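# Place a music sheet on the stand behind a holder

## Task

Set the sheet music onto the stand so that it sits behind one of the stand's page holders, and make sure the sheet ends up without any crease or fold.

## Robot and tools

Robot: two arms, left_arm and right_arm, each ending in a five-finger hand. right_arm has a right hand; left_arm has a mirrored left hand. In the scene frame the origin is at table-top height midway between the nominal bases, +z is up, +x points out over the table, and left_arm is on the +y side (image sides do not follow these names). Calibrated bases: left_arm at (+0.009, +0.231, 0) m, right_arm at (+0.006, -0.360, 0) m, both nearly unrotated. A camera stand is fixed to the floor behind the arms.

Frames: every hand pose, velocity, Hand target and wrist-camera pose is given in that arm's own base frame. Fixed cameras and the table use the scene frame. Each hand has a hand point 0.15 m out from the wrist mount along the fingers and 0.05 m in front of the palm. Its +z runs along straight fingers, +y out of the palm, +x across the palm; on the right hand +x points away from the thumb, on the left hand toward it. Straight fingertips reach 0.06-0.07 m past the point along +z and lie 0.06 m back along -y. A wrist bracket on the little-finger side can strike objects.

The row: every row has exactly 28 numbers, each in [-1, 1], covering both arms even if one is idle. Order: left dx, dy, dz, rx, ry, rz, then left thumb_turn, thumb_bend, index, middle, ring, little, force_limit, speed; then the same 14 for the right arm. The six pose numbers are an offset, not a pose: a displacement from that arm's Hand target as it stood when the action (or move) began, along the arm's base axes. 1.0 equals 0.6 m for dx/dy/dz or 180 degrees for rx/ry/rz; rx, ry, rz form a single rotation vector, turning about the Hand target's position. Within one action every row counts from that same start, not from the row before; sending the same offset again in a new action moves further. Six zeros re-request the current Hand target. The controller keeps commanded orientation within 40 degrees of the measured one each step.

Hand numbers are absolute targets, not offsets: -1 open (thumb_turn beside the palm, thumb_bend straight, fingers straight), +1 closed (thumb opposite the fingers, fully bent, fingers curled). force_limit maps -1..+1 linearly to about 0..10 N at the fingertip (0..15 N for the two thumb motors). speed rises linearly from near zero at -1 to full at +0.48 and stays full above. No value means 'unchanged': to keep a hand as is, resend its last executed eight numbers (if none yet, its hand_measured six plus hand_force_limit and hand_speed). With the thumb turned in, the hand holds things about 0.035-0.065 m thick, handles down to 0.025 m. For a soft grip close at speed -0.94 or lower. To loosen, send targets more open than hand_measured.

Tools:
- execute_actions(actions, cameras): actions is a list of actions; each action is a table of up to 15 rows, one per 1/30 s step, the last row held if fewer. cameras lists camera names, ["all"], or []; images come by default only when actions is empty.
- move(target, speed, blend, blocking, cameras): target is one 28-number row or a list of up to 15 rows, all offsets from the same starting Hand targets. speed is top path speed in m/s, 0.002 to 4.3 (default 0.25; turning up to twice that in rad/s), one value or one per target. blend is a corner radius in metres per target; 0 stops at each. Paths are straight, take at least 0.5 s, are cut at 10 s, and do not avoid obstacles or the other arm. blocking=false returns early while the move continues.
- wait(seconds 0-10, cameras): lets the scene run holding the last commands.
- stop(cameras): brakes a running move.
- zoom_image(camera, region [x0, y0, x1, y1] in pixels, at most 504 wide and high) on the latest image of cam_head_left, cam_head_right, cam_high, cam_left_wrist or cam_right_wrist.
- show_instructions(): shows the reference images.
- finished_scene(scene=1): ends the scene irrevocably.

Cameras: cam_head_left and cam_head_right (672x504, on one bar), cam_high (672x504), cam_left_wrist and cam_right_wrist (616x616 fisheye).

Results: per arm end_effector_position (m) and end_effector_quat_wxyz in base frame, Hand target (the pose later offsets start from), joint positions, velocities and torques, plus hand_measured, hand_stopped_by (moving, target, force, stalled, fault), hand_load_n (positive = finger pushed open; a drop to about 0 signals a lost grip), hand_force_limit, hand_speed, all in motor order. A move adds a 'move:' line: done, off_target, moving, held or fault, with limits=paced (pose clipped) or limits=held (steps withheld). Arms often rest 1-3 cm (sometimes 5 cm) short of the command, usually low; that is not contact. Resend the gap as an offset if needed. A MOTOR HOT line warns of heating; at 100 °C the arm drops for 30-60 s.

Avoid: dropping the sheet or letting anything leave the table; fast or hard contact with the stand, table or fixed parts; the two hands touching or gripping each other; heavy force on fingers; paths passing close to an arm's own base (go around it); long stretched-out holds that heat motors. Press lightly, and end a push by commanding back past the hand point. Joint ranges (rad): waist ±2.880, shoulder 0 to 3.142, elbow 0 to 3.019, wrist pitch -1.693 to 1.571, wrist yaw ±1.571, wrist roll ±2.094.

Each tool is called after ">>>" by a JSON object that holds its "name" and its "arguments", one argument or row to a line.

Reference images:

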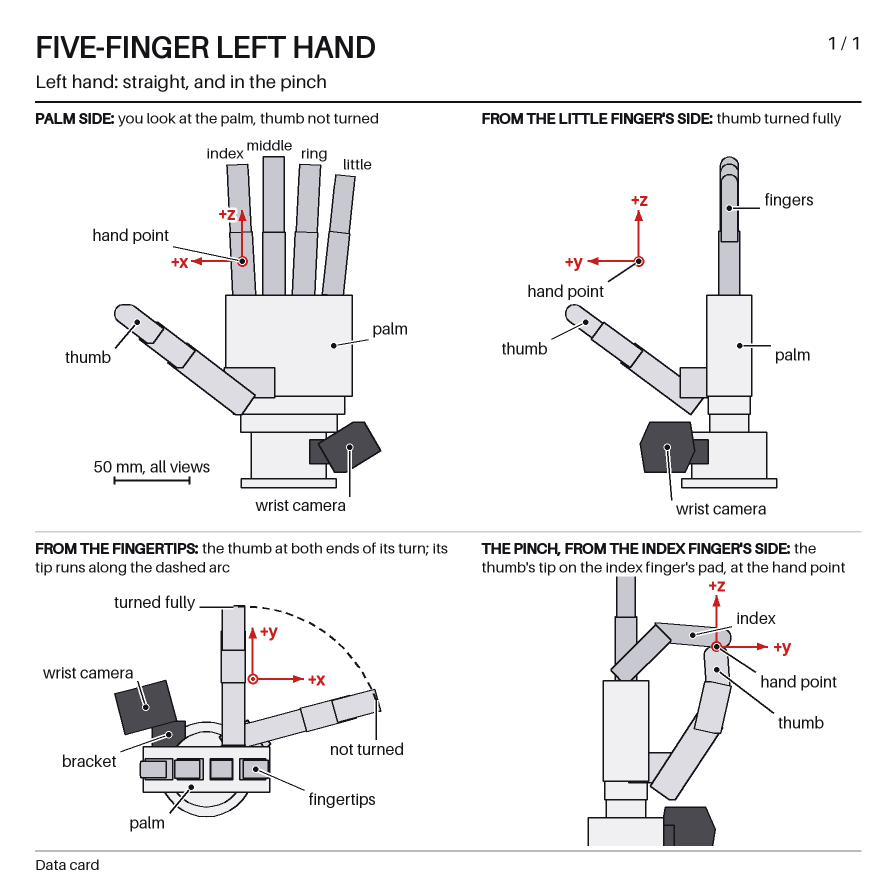

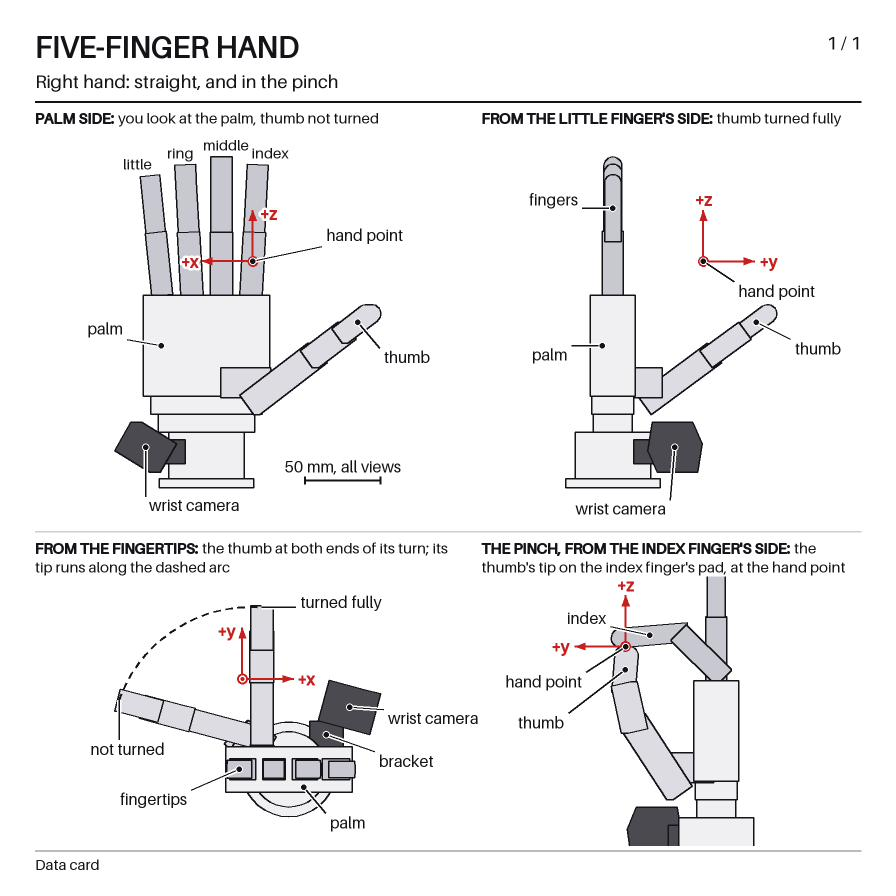

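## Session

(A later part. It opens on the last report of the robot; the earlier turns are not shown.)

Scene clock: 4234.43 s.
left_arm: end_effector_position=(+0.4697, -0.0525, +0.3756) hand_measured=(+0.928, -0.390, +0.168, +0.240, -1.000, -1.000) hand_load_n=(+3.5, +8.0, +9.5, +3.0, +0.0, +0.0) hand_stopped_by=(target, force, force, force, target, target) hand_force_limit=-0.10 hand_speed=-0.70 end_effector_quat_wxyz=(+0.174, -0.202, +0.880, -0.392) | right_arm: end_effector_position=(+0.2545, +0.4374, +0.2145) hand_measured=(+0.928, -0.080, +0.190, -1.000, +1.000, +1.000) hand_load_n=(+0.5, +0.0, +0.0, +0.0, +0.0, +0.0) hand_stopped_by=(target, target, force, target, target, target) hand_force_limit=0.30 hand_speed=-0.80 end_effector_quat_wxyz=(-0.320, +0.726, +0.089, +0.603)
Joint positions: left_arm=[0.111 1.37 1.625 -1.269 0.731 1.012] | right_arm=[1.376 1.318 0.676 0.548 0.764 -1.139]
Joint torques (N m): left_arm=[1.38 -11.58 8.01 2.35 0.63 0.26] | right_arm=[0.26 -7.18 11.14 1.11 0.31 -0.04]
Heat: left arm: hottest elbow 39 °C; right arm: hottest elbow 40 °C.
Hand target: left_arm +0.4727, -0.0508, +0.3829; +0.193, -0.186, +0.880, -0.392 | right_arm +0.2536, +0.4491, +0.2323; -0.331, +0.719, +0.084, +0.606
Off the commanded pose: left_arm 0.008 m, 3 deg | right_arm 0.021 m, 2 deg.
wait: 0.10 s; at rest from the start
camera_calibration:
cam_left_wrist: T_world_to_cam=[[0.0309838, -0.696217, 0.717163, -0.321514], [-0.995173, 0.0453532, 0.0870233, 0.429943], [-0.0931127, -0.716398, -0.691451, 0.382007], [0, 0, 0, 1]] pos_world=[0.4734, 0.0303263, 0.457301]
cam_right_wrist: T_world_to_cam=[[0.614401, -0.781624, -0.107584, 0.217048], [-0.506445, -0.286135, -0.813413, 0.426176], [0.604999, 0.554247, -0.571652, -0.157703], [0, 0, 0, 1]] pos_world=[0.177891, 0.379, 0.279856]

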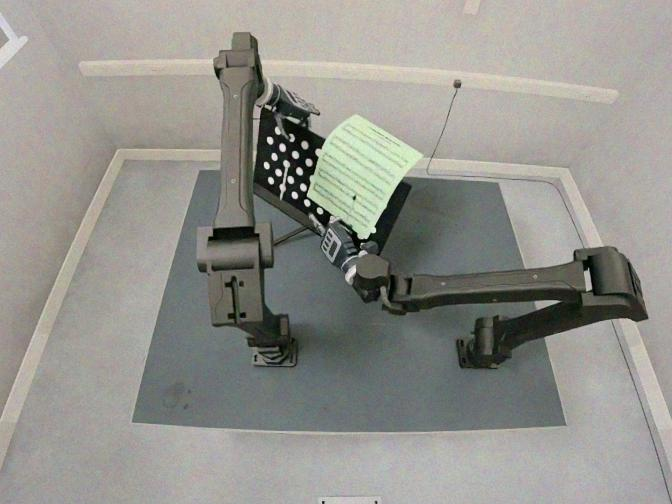

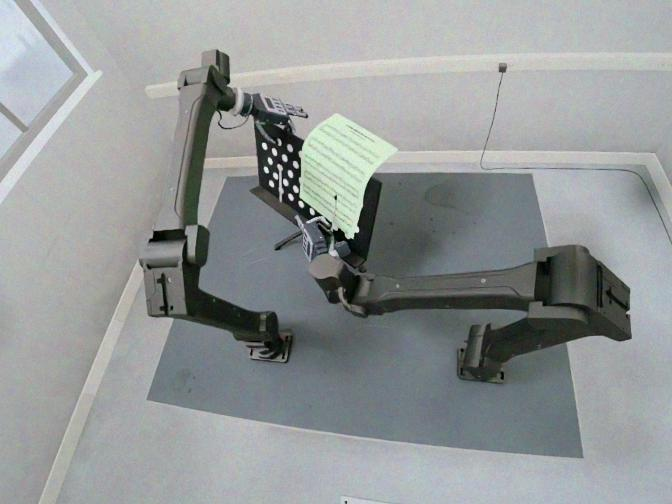

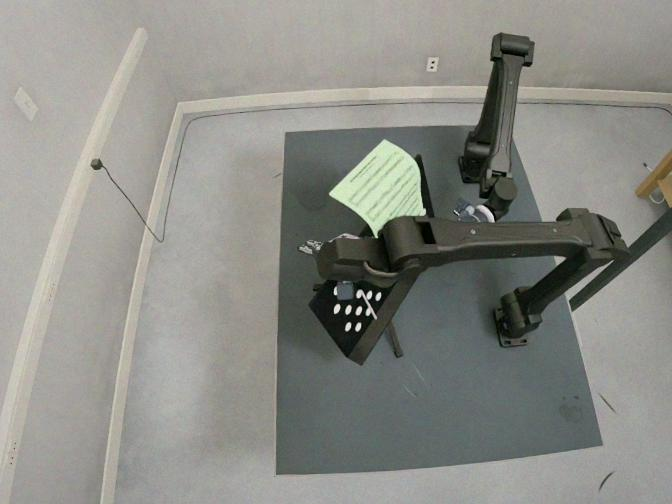

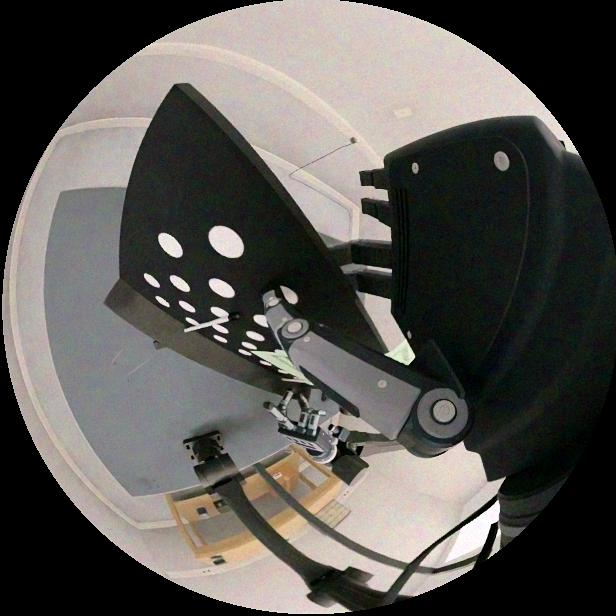

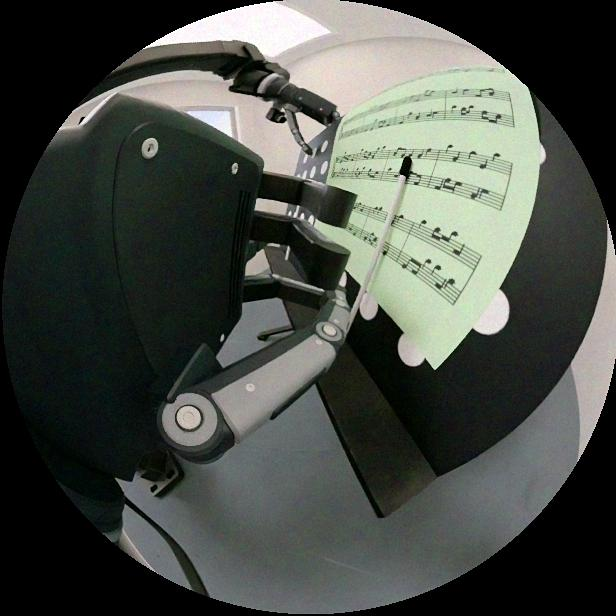

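>>> {"name": "move", "arguments": {
  "target": [
    [0,0,0,0,0,0,0.928,-0.05,0.35,0.3,-1,-1,-0.1,-0.7,0,0,0,0,0,0,0.928,-0.08,0.05,-1,1,1,0.3,-0.6],
    [0,0,0,0,0,0,0.928,-0.05,0.35,0.3,-1,-1,-0.1,-0.7,0.04,-0.0068,0.08,0,0,0.0556,0.928,-0.08,0.05,-1,1,1,0.3,-0.6]
  ],
  "speed": 0.06,
  "cameras": ["cam_right_wrist","cam_head_right","cam_head_left"]
}}

>>> {"name": "zoom_image", "arguments": {
  "camera": "cam_right_wrist",
  "region": [300, 160, 440, 420]
}}

>>> {"name": "zoom_image", "arguments": {
  "camera": "cam_head_right",
  "region": [310, 185, 370, 245]
}}

Scene clock: 4276.37 s.
left_arm: end_effector_position=(+0.4697, -0.0525, +0.3756) hand_measured=(+0.928, -0.390, +0.168, +0.240, -1.000, -1.000) hand_load_n=(+3.5, +8.0, +9.0, +3.5, +0.0, +0.0) hand_stopped_by=(target, force, force, force, target, target) hand_force_limit=-0.10 hand_speed=-0.70 end_effector_quat_wxyz=(+0.174, -0.202, +0.880, -0.392) | right_arm: end_effector_position=(+0.2688, +0.4349, +0.2456) hand_measured=(+0.928, -0.080, +0.050, -1.000, +1.000, +1.000) hand_load_n=(+0.0, +0.0, +0.0, +0.0, +0.0, +0.0) hand_stopped_by=(target, target, target, target, target, target) hand_force_limit=0.30 hand_speed=-0.60 end_effector_quat_wxyz=(-0.368, +0.723, +0.159, +0.562)
Joint positions: left_arm=[0.111 1.37 1.625 -1.269 0.731 1.012] | right_arm=[1.267 1.178 0.676 0.393 0.468 -1.158]
Joint torques (N m): left_arm=[1.38 -11.52 8.01 2.36 0.64 0.27] | right_arm=[-1.03 -6.71 13.37 1.28 0.12 -0.08]
Heat: left arm: hottest elbow 40 °C; right arm: hottest elbow 41 °C.
Hand target: left_arm +0.4727, -0.0508, +0.3829; +0.193, -0.186, +0.880, -0.392 | right_arm +0.2777, +0.4450, +0.2802; -0.382, +0.708, +0.147, +0.575
Off the commanded pose: left_arm 0.008 m, 3 deg | right_arm 0.037 m, 3 deg.
move: off_target (left_arm, right_arm)
camera_calibration:
cam_right_wrist: T_world_to_cam=[[0.746808, -0.656414, -0.106764, 0.119434], [-0.459236, -0.392896, -0.796702, 0.487546], [0.481019, 0.644014, -0.594867, -0.147273], [0, 0, 0, 1]] pos_world=[0.205545, 0.364799, 0.313573]
Images, in order (width x height): cam_head_left 672x504, cam_head_right 672x504, cam_right_wrist 616x616.

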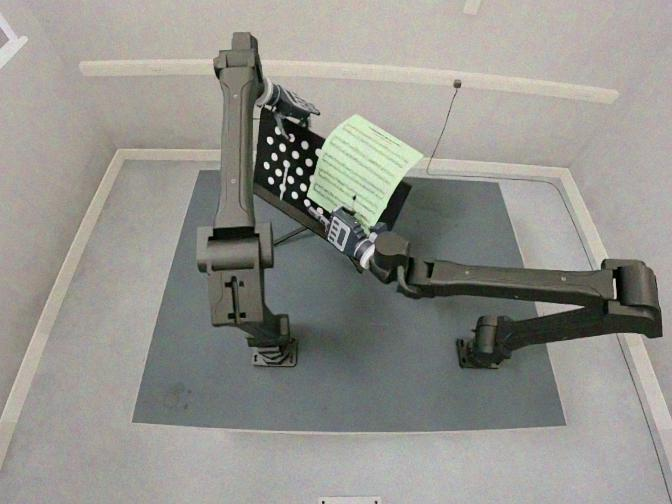

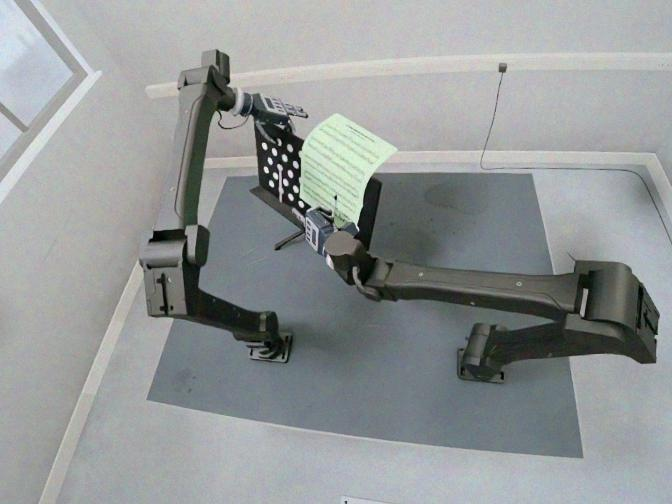

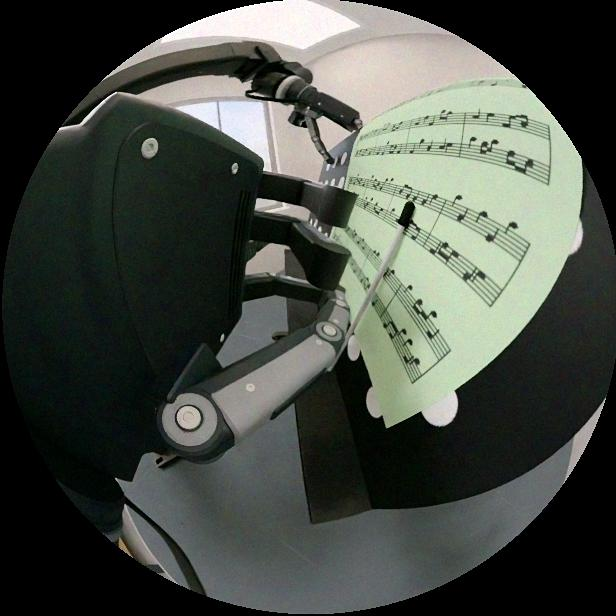

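Scaled by 1.938 from the camera's 616x616 image, which has a finer 880x880 frame.

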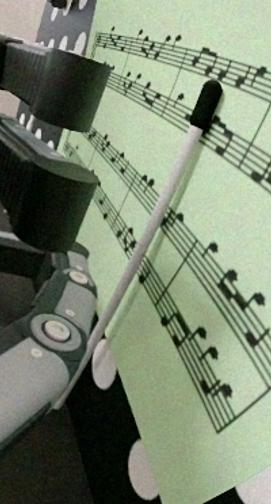

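Scaled by 8.400 from the camera's 672x504 image, which has a finer 960x720 frame.

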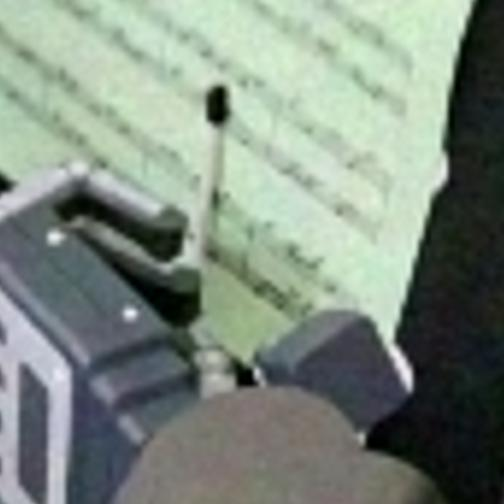

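>>> {"name": "move", "arguments": {
  "target": [
    [0,0,0,0,0,0,0.928,-0.05,0.35,0.3,-1,-1,-0.1,-0.7,0.0088,-0.034,-0.0408,0,0,0,0.928,-0.08,0.05,-1,1,1,0.3,-0.6]
  ],
  "speed": 0.05,
  "cameras": ["cam_right_wrist"]
}}

>>> {"name": "zoom_image", "arguments": {
  "camera": "cam_right_wrist",
  "region": [300, 160, 440, 420]
}}

Scene clock: 4301.90 s.
left_arm: end_effector_position=(+0.4697, -0.0525, +0.3756) hand_measured=(+0.928, -0.390, +0.168, +0.240, -1.000, -1.000) hand_load_n=(+3.5, +8.0, +9.0, +3.0, +0.0, +0.0) hand_stopped_by=(target, force, force, force, target, target) hand_force_limit=-0.10 hand_speed=-0.70 end_effector_quat_wxyz=(+0.174, -0.202, +0.880, -0.392) | right_arm: end_effector_position=(+0.2784, +0.4280, +0.2470) hand_measured=(+0.928, -0.080, +0.050, -1.000, +1.000, +1.000) hand_load_n=(+0.0, +0.0, +0.0, -0.5, +0.0, +0.0) hand_stopped_by=(target, target, target, target, target, target) hand_force_limit=0.30 hand_speed=-0.60 end_effector_quat_wxyz=(-0.378, +0.717, +0.153, +0.566)
Joint positions: left_arm=[0.111 1.37 1.625 -1.269 0.731 1.012] | right_arm=[1.233 1.168 0.655 0.432 0.434 -1.159]
Joint torques (N m): left_arm=[1.44 -11.58 8.01 2.33 0.64 0.27] | right_arm=[-1.03 -6.53 8.72 2.65 0.11 -0.09]
Heat: left arm: hottest elbow 40 °C; right arm: hottest elbow 42 °C.
Hand target: left_arm +0.4727, -0.0508, +0.3829; +0.193, -0.186, +0.880, -0.392 | right_arm +0.2829, +0.4246, +0.2559; -0.382, +0.708, +0.147, +0.575
Off the commanded pose: left_arm 0.008 m, 3 deg | right_arm 0.010 m, 2 deg.
move: off_target (left_arm)
camera_calibration:
cam_right_wrist: T_world_to_cam=[[0.747944, -0.652884, -0.119678, 0.109246], [-0.45395, -0.371594, -0.809844, 0.483064], [0.484262, 0.660046, -0.574308, -0.15936], [0, 0, 0, 1]] pos_world=[0.214749, 0.356013, 0.31276]
Images, in order (width x height): cam_right_wrist 616x616.

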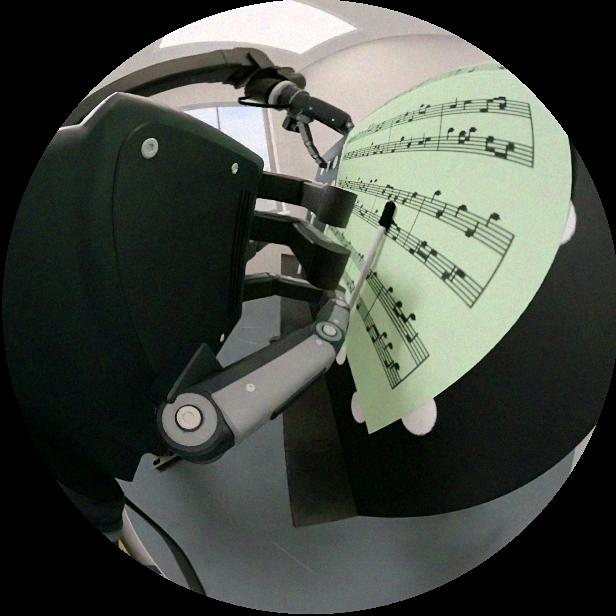

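Scaled by 1.938 from the camera's 616x616 image, which has a finer 880x880 frame.

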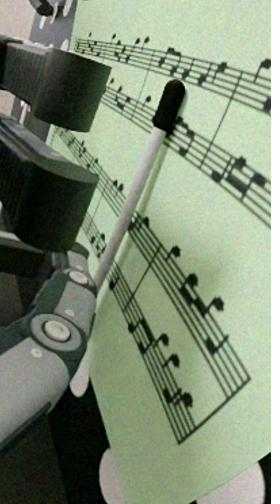

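>>> {"name": "move", "arguments": {
  "target": [
    [0,0,0,0,0,0,0.928,-0.05,0.35,0.3,-1,-1,-0.1,-0.7,0.0115,-0.0072,-0.0045,0,0,0,0.928,-0.08,0.05,-1,1,1,0.3,-0.6]
  ],
  "speed": 0.04
}}

Scene clock: 4309.87 s.
left_arm: end_effector_position=(+0.4697, -0.0525, +0.3756) hand_measured=(+0.928, -0.390, +0.168, +0.240, -1.000, -1.000) hand_load_n=(+3.5, +7.5, +9.0, +3.0, +0.0, +0.0) hand_stopped_by=(target, force, force, force, target, target) hand_force_limit=-0.10 hand_speed=-0.70 end_effector_quat_wxyz=(+0.174, -0.202, +0.880, -0.392) | right_arm: end_effector_position=(+0.2855, +0.4237, +0.2444) hand_measured=(+0.928, -0.080, +0.050, -1.000, +1.000, +1.000) hand_load_n=(+0.5, +0.0, +0.0, +0.0, +0.0, +0.0) hand_stopped_by=(target, target, target, target, target, target) hand_force_limit=0.30 hand_speed=-0.60 end_effector_quat_wxyz=(-0.378, +0.717, +0.152, +0.566)
Joint positions: left_arm=[0.111 1.37 1.625 -1.269 0.731 1.012] | right_arm=[1.209 1.168 0.647 0.44 0.41 -1.16]
Joint torques (N m): left_arm=[1.38 -11.58 8.02 2.35 0.63 0.27] | right_arm=[-1.08 -6.48 8.66 2.63 0.11 -0.08]
Heat: left arm: hottest elbow 40 °C; right arm: hottest elbow 42 °C.
Hand target: left_arm +0.4727, -0.0508, +0.3829; +0.193, -0.186, +0.880, -0.392 | right_arm +0.2899, +0.4202, +0.2531; -0.382, +0.708, +0.147, +0.575
Off the commanded pose: left_arm 0.008 m, 3 deg | right_arm 0.010 m, 2 deg.
move: off_target (left_arm)

>>> {"name": "move", "arguments": {
  "target": [
    [0,0,0,0,0,0,0.928,-0.05,0.35,0.3,-1,-1,-0.1,-0.7,0.004,-0.0025,-0.0015,0,0,0,0.928,-0.08,0.05,-1,1,1,0.3,-0.6],
    [0,0,0,0,0,0,0.928,-0.05,0.35,0.3,-1,-1,-0.1,-0.7,0.004,-0.0025,-0.0015,0,0,0,0.928,-0.08,0.364,-1,1,1,-0.3,-0.8]
  ],
  "speed": 0.04,
  "cameras": ["cam_right_wrist"]
}}

>>> {"name": "zoom_image", "arguments": {
  "camera": "cam_right_wrist",
  "region": [300, 160, 440, 420]
}}

Scene clock: 4319.43 s.
left_arm: end_effector_position=(+0.4697, -0.0525, +0.3756) hand_measured=(+0.928, -0.390, +0.168, +0.240, -1.000, -1.000) hand_load_n=(+3.5, +8.0, +9.0, +3.5, +0.0, +0.0) hand_stopped_by=(target, force, force, force, target, target) hand_force_limit=-0.10 hand_speed=-0.70 end_effector_quat_wxyz=(+0.174, -0.202, +0.880, -0.392) | right_arm: end_effector_position=(+0.2862, +0.4245, +0.2449) hand_measured=(+0.928, -0.080, +0.248, -1.000, +1.000, +1.000) hand_load_n=(+0.0, +1.0, +7.5, +0.0, +0.0, +0.0) hand_stopped_by=(target, target, force, target, target, target) hand_force_limit=-0.30 hand_speed=-0.80 end_effector_quat_wxyz=(-0.381, +0.716, +0.154, +0.565)
Joint positions: left_arm=[0.111 1.37 1.625 -1.269 0.731 1.012] | right_arm=[1.205 1.168 0.647 0.443 0.4 -1.16]
Joint torques (N m): left_arm=[1.44 -11.58 7.99 2.33 0.64 0.27] | right_arm=[-1.2 -6.48 8.46 2.67 0.19 -0.09]
Heat: left arm: hottest elbow 40 °C; right arm: hottest elbow 42 °C.
Hand target: left_arm +0.4727, -0.0508, +0.3829; +0.193, -0.186, +0.880, -0.392 | right_arm +0.2923, +0.4188, +0.2522; -0.382, +0.708, +0.147, +0.575
Off the commanded pose: left_arm 0.008 m, 3 deg | right_arm 0.011 m, 2 deg.
move: off_target (left_arm, right_arm); target 2's new numbers were sent with right_arm's hand 0.011 m and 2 deg from that target
camera_calibration:
cam_right_wrist: T_world_to_cam=[[0.75183, -0.647925, -0.122251, 0.0983453], [-0.452133, -0.371651, -0.810834, 0.483322], [0.479925, 0.664882, -0.572366, -0.163284], [0, 0, 0, 1]] pos_world=[0.222951, 0.351912, 0.310458]
Images, in order (width x height): cam_right_wrist 616x616.

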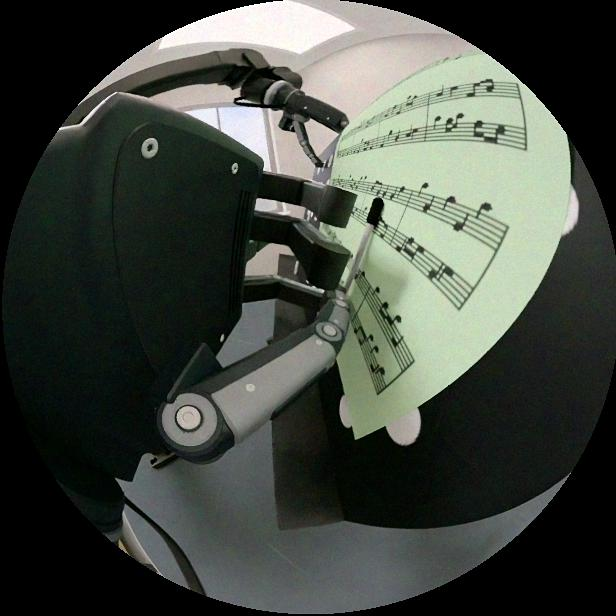

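Scaled by 1.938 from the camera's 616x616 image, which has a finer 880x880 frame.

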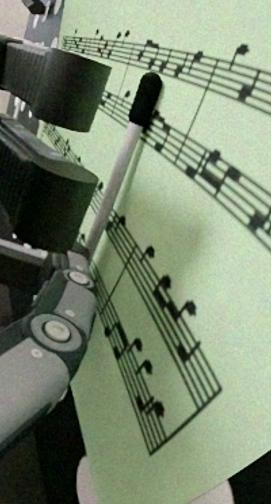

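>>> {"name": "move", "arguments": {
  "target": [
    [0,0,0,0,0,0,0.928,-0.05,0.35,0.3,-1,-1,-0.1,-0.7,0,0,0,0,0,0,0.928,-0.08,0.05,-1,1,1,-0.3,-0.6],
    [0,0,0,0,0,0,0.928,-0.05,0.35,0.3,-1,-1,-0.1,-0.7,0.005,-0.0085,-0.004,0,0,0,0.928,-0.08,0.05,-1,1,1,-0.3,-0.6]
  ],
  "speed": 0.04
}}

Scene clock: 4327.93 s.
left_arm: end_effector_position=(+0.4697, -0.0525, +0.3756) hand_measured=(+0.928, -0.390, +0.168, +0.240, -1.000, -1.000) hand_load_n=(+3.5, +7.5, +9.0, +3.0, -0.5, +0.0) hand_stopped_by=(target, force, force, force, target, target) hand_force_limit=-0.10 hand_speed=-0.70 end_effector_quat_wxyz=(+0.174, -0.202, +0.880, -0.392) | right_arm: end_effector_position=(+0.2862, +0.4220, +0.2445) hand_measured=(+0.928, -0.080, +0.050, -1.000, +1.000, +1.000) hand_load_n=(+0.5, -1.0, +0.0, +0.0, +0.0, +0.0) hand_stopped_by=(target, target, target, target, target, target) hand_force_limit=-0.30 hand_speed=-0.60 end_effector_quat_wxyz=(-0.385, +0.713, +0.156, +0.564)
Joint positions: left_arm=[0.111 1.37 1.625 -1.269 0.731 1.012] | right_arm=[1.198 1.159 0.636 0.452 0.383 -1.16]
Joint torques (N m): left_arm=[1.32 -11.58 8.01 2.35 0.64 0.27] | right_arm=[-1.73 -6.36 8.4 2.51 0.31 -0.1]
Heat: left arm: hottest elbow 40 °C; right arm: hottest elbow 42 °C.
Hand target: left_arm +0.4727, -0.0508, +0.3829; +0.193, -0.186, +0.880, -0.392 | right_arm +0.2952, +0.4137, +0.2499; -0.382, +0.708, +0.147, +0.575
Off the commanded pose: left_arm 0.008 m, 3 deg | right_arm 0.013 m, 2 deg.
move: off_target (left_arm, right_arm)

>>> {"name": "move", "arguments": {
  "target": [
    [0,0,0,0,0,0,0.928,-0.05,0.35,0.3,-1,-1,-0.1,-0.7,-0.022,0.003,0.007,0,0,0,0.928,-0.08,0.05,-1,1,1,-0.3,-0.6]
  ],
  "speed": 0.04,
  "cameras": ["cam_right_wrist"]
}}

>>> {"name": "zoom_image", "arguments": {
  "camera": "cam_right_wrist",
  "region": [300, 200, 400, 350]
}}

Scene clock: 4340.23 s.
left_arm: end_effector_position=(+0.4697, -0.0525, +0.3756) hand_measured=(+0.928, -0.390, +0.168, +0.240, -1.000, -1.000) hand_load_n=(+3.5, +7.5, +9.0, +3.0, +0.0, +0.0) hand_stopped_by=(target, force, force, force, target, target) hand_force_limit=-0.10 hand_speed=-0.70 end_effector_quat_wxyz=(+0.174, -0.202, +0.880, -0.392) | right_arm: end_effector_position=(+0.2866, +0.4157, +0.2508) hand_measured=(+0.928, -0.080, +0.050, -1.000, +1.000, +1.000) hand_load_n=(+0.0, +0.0, +0.0, +0.0, +0.0, +0.0) hand_stopped_by=(target, target, target, target, target, target) hand_force_limit=-0.30 hand_speed=-0.60 end_effector_quat_wxyz=(-0.380, +0.711, +0.143, +0.574)
Joint positions: left_arm=[0.111 1.37 1.625 -1.269 0.731 1.012] | right_arm=[1.205 1.144 0.634 0.452 0.421 -1.16]
Joint torques (N m): left_arm=[1.49 -11.58 8.01 2.35 0.64 0.26] | right_arm=[0.21 -6.36 8.64 1.72 0.3 -0.07]
Heat: left arm: hottest elbow 40 °C; right arm: hottest elbow 42 °C.
Hand target: left_arm +0.4727, -0.0508, +0.3829; +0.193, -0.186, +0.880, -0.392 | right_arm +0.2820, +0.4156, +0.2543; -0.382, +0.708, +0.147, +0.575
Off the commanded pose: left_arm 0.008 m, 3 deg | right_arm 0.006 m, 1 deg.
move: off_target (left_arm)
camera_calibration:
cam_right_wrist: T_world_to_cam=[[0.738962, -0.661615, -0.127283, 0.103623], [-0.45282, -0.347819, -0.82096, 0.477879], [0.498888, 0.664295, -0.556618, -0.163418], [0, 0, 0, 1]] pos_world=[0.221348, 0.343331, 0.314548]
Images, in order (width x height): cam_right_wrist 616x616.

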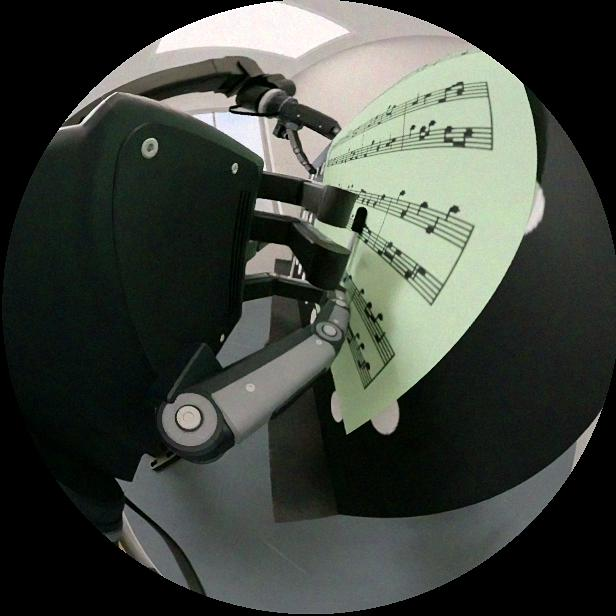

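Scaled by 3.360 from the camera's 616x616 image, which has a finer 880x880 frame.

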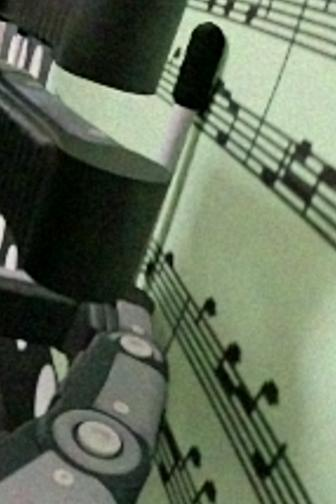

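>>> {"name": "move", "arguments": {
  "target": [
    [0,0,0,0,0,0,0.928,-0.05,0.35,0.3,-1,-1,-0.1,-0.7,0.003,-0.003,-0.003,0,0,0,0.928,-0.08,0.05,-1,1,1,-0.3,-0.6],
    [0,0,0,0,0,0,0.928,-0.05,0.35,0.3,-1,-1,-0.1,-0.7,0.003,-0.003,-0.003,0,0,0,0.928,-0.08,0.365,-1,1,1,-0.3,-0.8]
  ],
  "speed": 0.04,
  "cameras": ["cam_right_wrist"]
}}

>>> {"name": "zoom_image", "arguments": {
  "camera": "cam_right_wrist",
  "region": [300, 200, 400, 350]
}}

Scene clock: 4351.83 s.
left_arm: end_effector_position=(+0.4695, -0.0528, +0.3757) hand_measured=(+0.928, -0.390, +0.168, +0.240, -1.000, -1.000) hand_load_n=(+4.0, +7.5, +9.0, +3.0, +0.0, +0.0) hand_stopped_by=(target, force, force, force, target, target) hand_force_limit=-0.10 hand_speed=-0.70 end_effector_quat_wxyz=(+0.174, -0.202, +0.880, -0.393) | right_arm: end_effector_position=(+0.2853, +0.4159, +0.2488) hand_measured=(+0.928, -0.080, +0.138, -1.000, +1.000, +1.000) hand_load_n=(+0.0, +0.0, +3.5, +0.0, +0.0, +0.0) hand_stopped_by=(target, target, force, target, target, target) hand_force_limit=-0.30 hand_speed=-0.80 end_effector_quat_wxyz=(-0.381, +0.712, +0.146, +0.571)
Joint positions: left_arm=[0.111 1.37 1.625 -1.269 0.733 1.012] | right_arm=[1.205 1.143 0.629 0.452 0.413 -1.16]
Joint torques (N m): left_arm=[1.44 -11.52 8.02 2.33 0.58 0.26] | right_arm=[-0.09 -6.24 8.49 1.92 0.35 -0.07]
Heat: left arm: hottest elbow 40 °C; right arm: hottest elbow 42 °C.
Hand target: left_arm +0.4726, -0.0508, +0.3830; +0.193, -0.186, +0.880, -0.392 | right_arm +0.2839, +0.4137, +0.2522; -0.382, +0.708, +0.147, +0.575
Off the commanded pose: left_arm 0.008 m, 3 deg | right_arm 0.005 m, 1 deg.
move: off_target (left_arm)
camera_calibration:
cam_right_wrist: T_world_to_cam=[[0.744037, -0.656047, -0.126535, 0.100513], [-0.451376, -0.353922, -0.819145, 0.477386], [0.492615, 0.666589, -0.559455, -0.16251], [0, 0, 0, 1]] pos_world=[0.22075, 0.343226, 0.31285]
Images, in order (width x height): cam_right_wrist 616x616.

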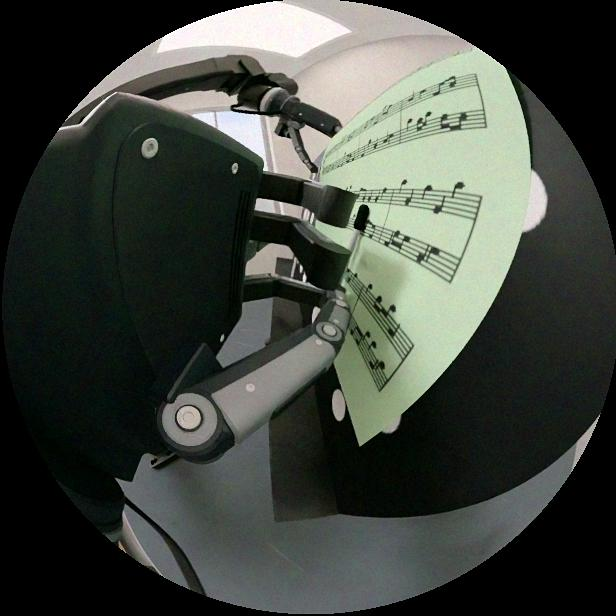

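Scaled by 3.360 from the camera's 616x616 image, which has a finer 880x880 frame.

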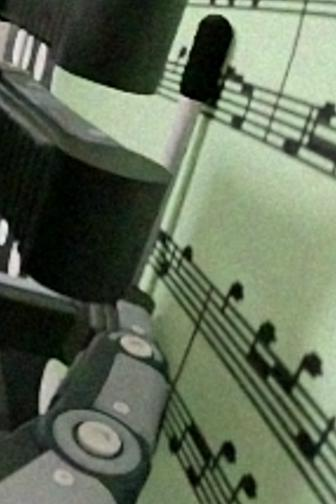

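>>> {"name": "move", "arguments": {
  "target": [
    [0,0,0,0,0,0,0.928,-0.05,0.35,0.3,-1,-1,-0.1,-0.7,0.0035,0.005,0,0,0,0,0.928,-0.08,0.375,-1,1,1,0.1,-0.8]
  ],
  "speed": 0.04,
  "cameras": ["cam_right_wrist"]
}}

>>> {"name": "zoom_image", "arguments": {
  "camera": "cam_right_wrist",
  "region": [300, 200, 400, 350]
}}

Scene clock: 4359.10 s.
left_arm: end_effector_position=(+0.4695, -0.0528, +0.3757) hand_measured=(+0.928, -0.390, +0.168, +0.240, -1.000, -1.000) hand_load_n=(+3.5, +7.5, +9.0, +3.0, +0.0, +0.0) hand_stopped_by=(target, force, force, force, target, target) hand_force_limit=-0.10 hand_speed=-0.70 end_effector_quat_wxyz=(+0.174, -0.202, +0.880, -0.393) | right_arm: end_effector_position=(+0.2846, +0.4171, +0.2486) hand_measured=(+0.928, -0.080, +0.154, -1.000, +1.000, +1.000) hand_load_n=(+0.0, +0.0, +5.5, +0.0, +0.5, +0.0) hand_stopped_by=(target, target, force, target, target, target) hand_force_limit=0.10 hand_speed=-0.80 end_effector_quat_wxyz=(-0.383, +0.712, +0.149, +0.570)
Joint positions: left_arm=[0.111 1.37 1.625 -1.269 0.733 1.012] | right_arm=[1.205 1.144 0.629 0.452 0.406 -1.16]
Joint torques (N m): left_arm=[1.38 -11.52 8.03 2.35 0.58 0.27] | right_arm=[-0.32 -5.3 9.13 2.04 0.52 -0.07]
Heat: left arm: hottest elbow 40 °C; right arm: hottest elbow 42 °C.
Hand target: left_arm +0.4726, -0.0508, +0.3830; +0.193, -0.186, +0.880, -0.392 | right_arm +0.2860, +0.4167, +0.2523; -0.382, +0.708, +0.147, +0.575
Off the commanded pose: left_arm 0.008 m, 3 deg | right_arm 0.004 m, 1 deg.
move: off_target (left_arm)
camera_calibration:
cam_right_wrist: T_world_to_cam=[[0.748427, -0.650988, -0.126777, 0.0985244], [-0.449358, -0.35715, -0.818853, 0.477989], [0.487785, 0.66982, -0.559827, -0.162985], [0, 0, 0, 1]] pos_world=[0.220552, 0.344023, 0.31265]
Images, in order (width x height): cam_right_wrist 616x616.

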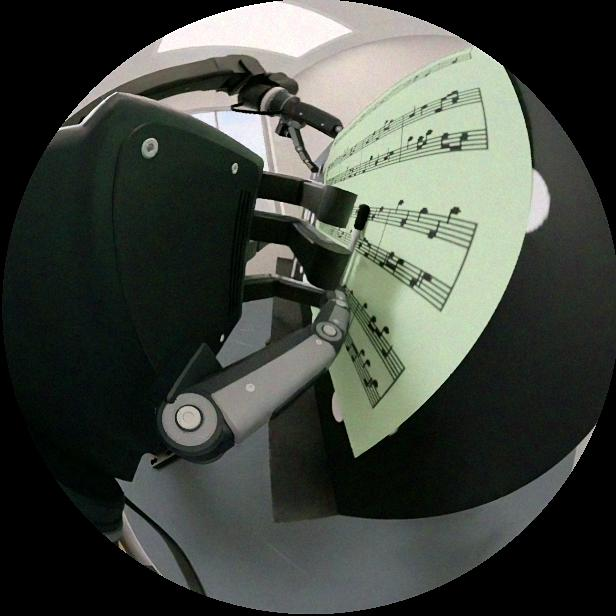

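Scaled by 3.360 from the camera's 616x616 image, which has a finer 880x880 frame.

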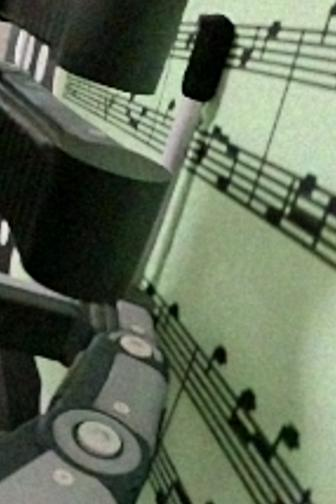

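>>> {"name": "move", "arguments": {
  "target": [
    [0,0,0,0,0,0,0.928,-0.05,0.35,0.3,-1,-1,-0.1,-0.7,-0.0326,0.0207,0.0155,0,0,0,0.928,-0.08,0.375,-1,1,1,0.1,-0.8]
  ],
  "speed": 0.03,
  "cameras": ["cam_right_wrist","cam_head_right"]
}}

>>> {"name": "zoom_image", "arguments": {
  "camera": "cam_right_wrist",
  "region": [300, 160, 440, 420]
}}

>>> {"name": "zoom_image", "arguments": {
  "camera": "cam_head_right",
  "region": [280, 100, 400, 250]
}}

Scene clock: 4367.80 s.
left_arm: end_effector_position=(+0.4681, -0.0549, +0.3760) hand_measured=(+0.928, -0.390, +0.168, +0.240, -1.000, -1.000) hand_load_n=(+4.5, +7.5, +8.5, +3.0, +0.0, +0.0) hand_stopped_by=(target, force, force, force, target, target) hand_force_limit=-0.10 hand_speed=-0.70 end_effector_quat_wxyz=(+0.171, -0.203, +0.880, -0.394) | right_arm: end_effector_position=(+0.2711, +0.4222, +0.2515) hand_measured=(+0.928, -0.080, +0.152, -1.000, +1.000, +1.000) hand_load_n=(+0.0, +0.0, +9.5, +0.0, +0.0, +0.0) hand_stopped_by=(target, target, force, target, target, target) hand_force_limit=0.10 hand_speed=-0.80 end_effector_quat_wxyz=(-0.381, +0.710, +0.146, +0.574)
Joint positions: left_arm=[0.109 1.369 1.624 -1.272 0.735 1.007] | right_arm=[1.254 1.145 0.635 0.452 0.465 -1.162]
Joint torques (N m): left_arm=[1.61 -11.46 8.08 2.47 0.46 0.32] | right_arm=[0.97 -5.48 10.84 0.79 0.79 -0.03]
Heat: left arm: hottest elbow 40 °C; right arm: hottest elbow 42 °C.
Hand target: left_arm +0.4727, -0.0507, +0.3829; +0.193, -0.186, +0.880, -0.392 | right_arm +0.2664, +0.4291, +0.2615; -0.382, +0.708, +0.147, +0.575
Off the commanded pose: left_arm 0.009 m, 3 deg | right_arm 0.013 m, 0 deg.
move: off_target (left_arm, right_arm)
camera_calibration:
cam_right_wrist: T_world_to_cam=[[0.742517, -0.658258, -0.123955, 0.116275], [-0.448419, -0.351028, -0.822009, 0.474054], [0.497582, 0.66594, -0.55582, -0.1602], [0, 0, 0, 1]] pos_world=[0.205951, 0.349629, 0.315047]
Images, in order (width x height): cam_head_right 672x504, cam_right_wrist 616x616.

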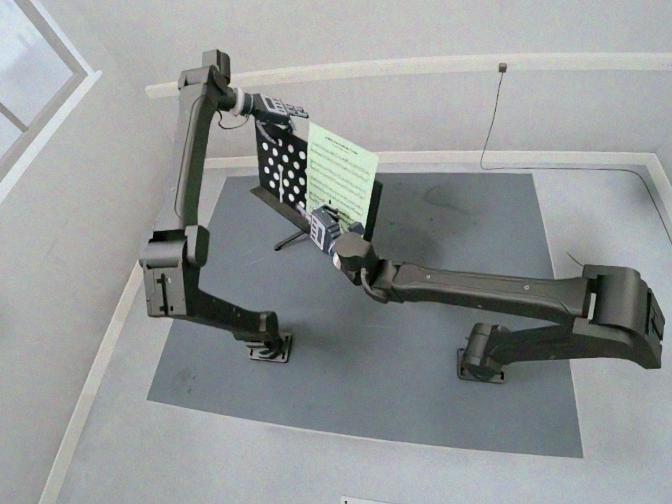

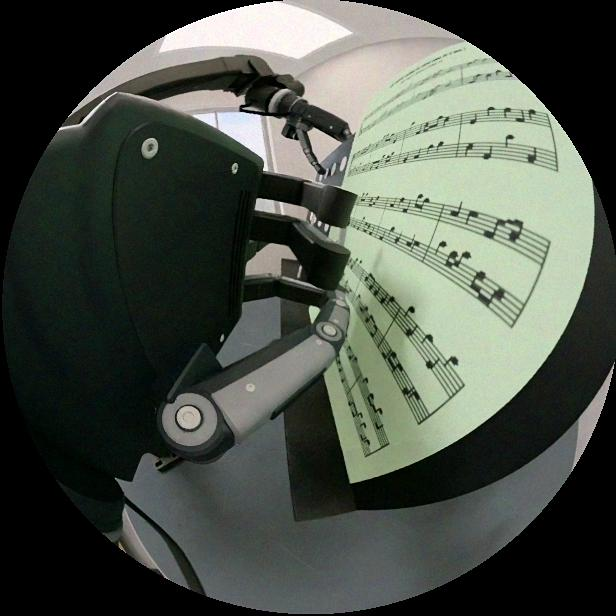

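Scaled by 1.938 from the camera's 616x616 image, which has a finer 880x880 frame.

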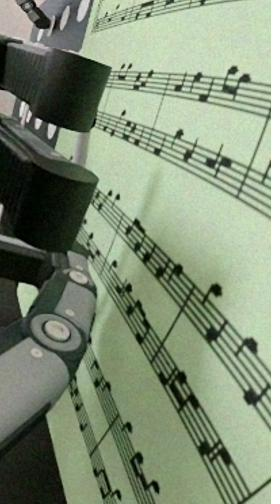

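Scaled by 3.360 from the camera's 672x504 image, which has a finer 960x720 frame.

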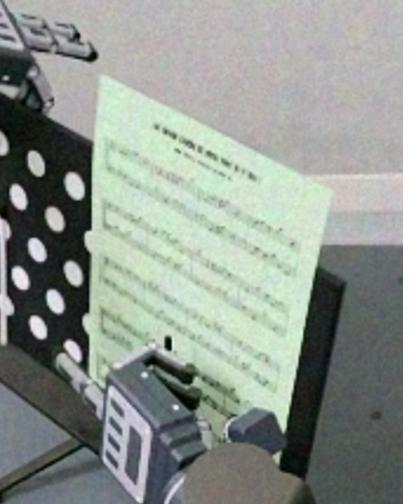

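>>> {"name": "zoom_image", "arguments": {
  "camera": "cam_right_wrist",
  "region": [280, 150, 440, 310]
}}

>>> {"name": "zoom_image", "arguments": {
  "camera": "cam_right_wrist",
  "region": [250, 330, 450, 530]
}}

>>> {"name": "zoom_image", "arguments": {
  "camera": "cam_head_right",
  "region": [300, 180, 370, 250]
}}

Scaled by 3.150 from the camera's 616x616 image, which has a finer 880x880 frame.

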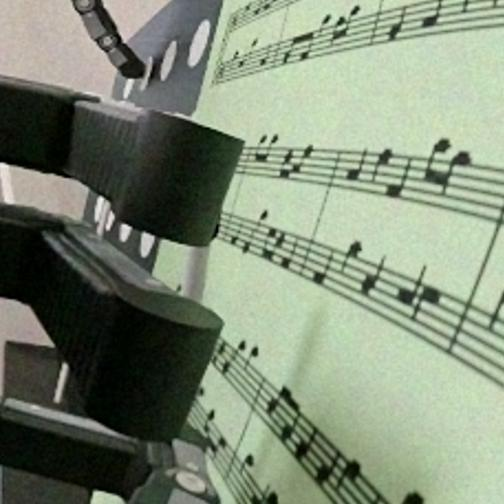

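Scaled by 2.520 from the camera's 616x616 image, which has a finer 880x880 frame.

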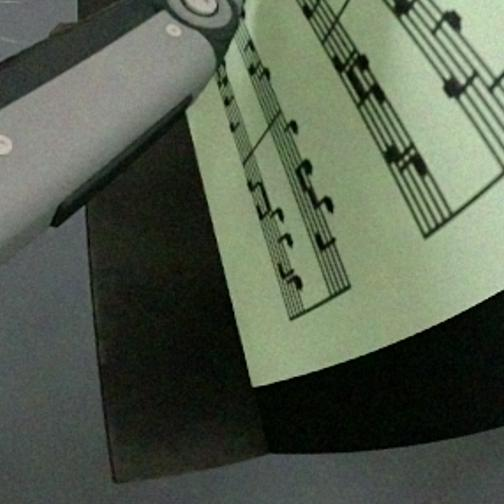

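Scaled by 7.200 from the camera's 672x504 image, which has a finer 960x720 frame.

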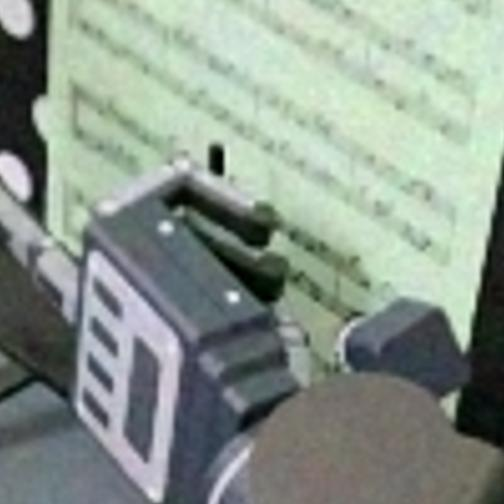

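>>> {"name": "move", "arguments": {
  "target": [
    [0,0,0,0,0,0,0.928,-0.05,0.35,0.3,-1,-1,-0.1,-0.7,0.031,-0.0197,-0.0147,0,0,0,0.928,-0.08,0.375,-1,1,1,0.1,-0.8]
  ],
  "speed": 0.03,
  "cameras": ["cam_right_wrist","cam_head_right"]
}}

>>> {"name": "zoom_image", "arguments": {
  "camera": "cam_right_wrist",
  "region": [280, 150, 440, 310]
}}

>>> {"name": "zoom_image", "arguments": {
  "camera": "cam_head_right",
  "region": [280, 100, 400, 250]
}}

Scene clock: 4392.20 s.
left_arm: end_effector_position=(+0.4683, -0.0543, +0.3757) hand_measured=(+0.928, -0.390, +0.168, +0.240, -1.000, -1.000) hand_load_n=(+4.0, +8.0, +8.0, +3.0, +0.0, +0.0) hand_stopped_by=(target, force, force, force, target, target) hand_force_limit=-0.10 hand_speed=-0.70 end_effector_quat_wxyz=(+0.171, -0.204, +0.880, -0.393) | right_arm: end_effector_position=(+0.2808, +0.4201, +0.2515) hand_measured=(+0.928, -0.080, +0.154, -1.000, +1.000, +1.000) hand_load_n=(+0.0, +0.0, +0.0, +0.0, +0.0, +0.0) hand_stopped_by=(target, target, force, target, target, target) hand_force_limit=0.10 hand_speed=-0.80 end_effector_quat_wxyz=(-0.383, +0.710, +0.150, +0.572)
Joint positions: left_arm=[0.109 1.369 1.624 -1.272 0.732 1.007] | right_arm=[1.219 1.145 0.635 0.452 0.42 -1.165]
Joint torques (N m): left_arm=[1.67 -11.4 8.08 2.45 0.6 0.31] | right_arm=[-1.08 -5.42 8.79 2 0.11 -0.04]
Heat: left arm: hottest elbow 40 °C; right arm: hottest elbow 43 °C.
Hand target: left_arm +0.4727, -0.0507, +0.3828; +0.193, -0.186, +0.880, -0.392 | right_arm +0.2850, +0.4174, +0.2529; -0.382, +0.708, +0.147, +0.575
Off the commanded pose: left_arm 0.009 m, 3 deg | right_arm 0.005 m, 1 deg.
move: off_target (left_arm)
camera_calibration:
cam_right_wrist: T_world_to_cam=[[0.749272, -0.650662, -0.123411, 0.102451], [-0.444869, -0.356457, -0.821602, 0.478965], [0.490595, 0.670505, -0.556543, -0.163357], [0, 0, 0, 1]] pos_world=[0.216455, 0.346923, 0.315247]
Images, in order (width x height): cam_head_right 672x504, cam_right_wrist 616x616.

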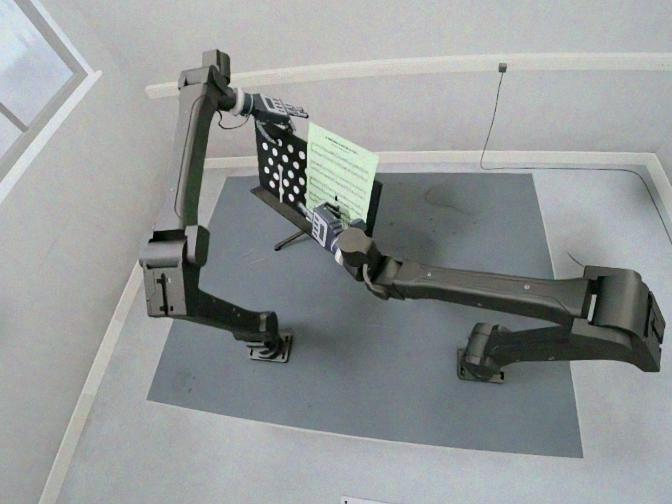

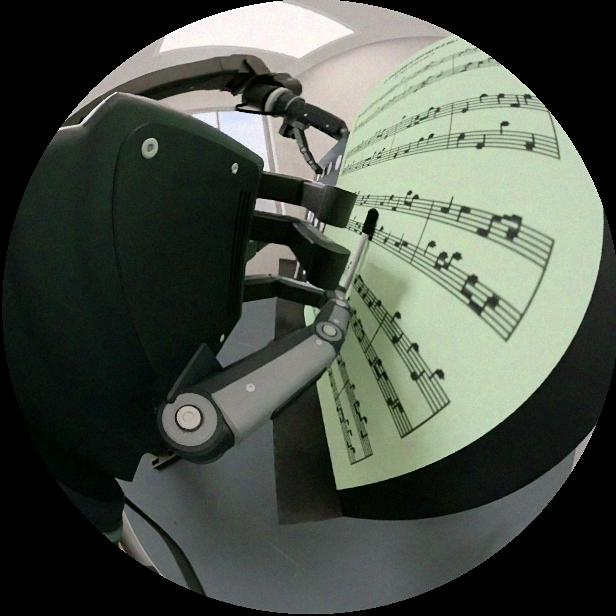

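Scaled by 3.150 from the camera's 616x616 image, which has a finer 880x880 frame.

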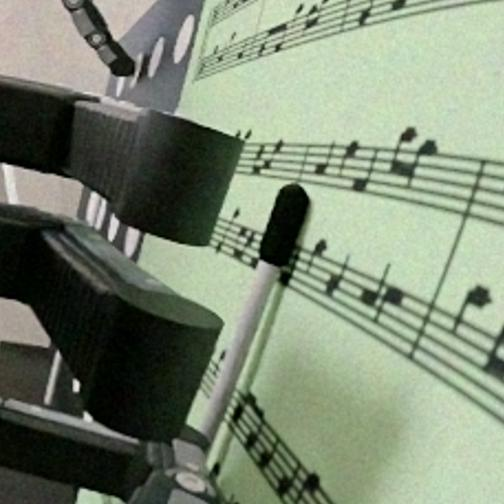

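Scaled by 3.360 from the camera's 672x504 image, which has a finer 960x720 frame.

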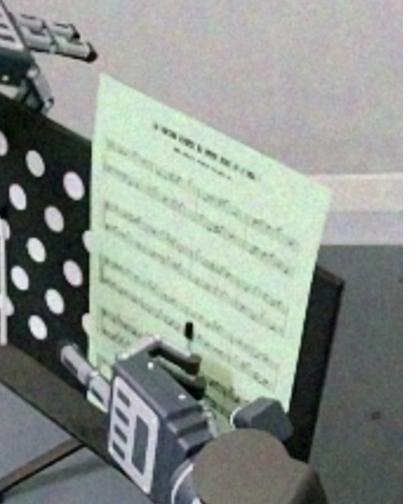

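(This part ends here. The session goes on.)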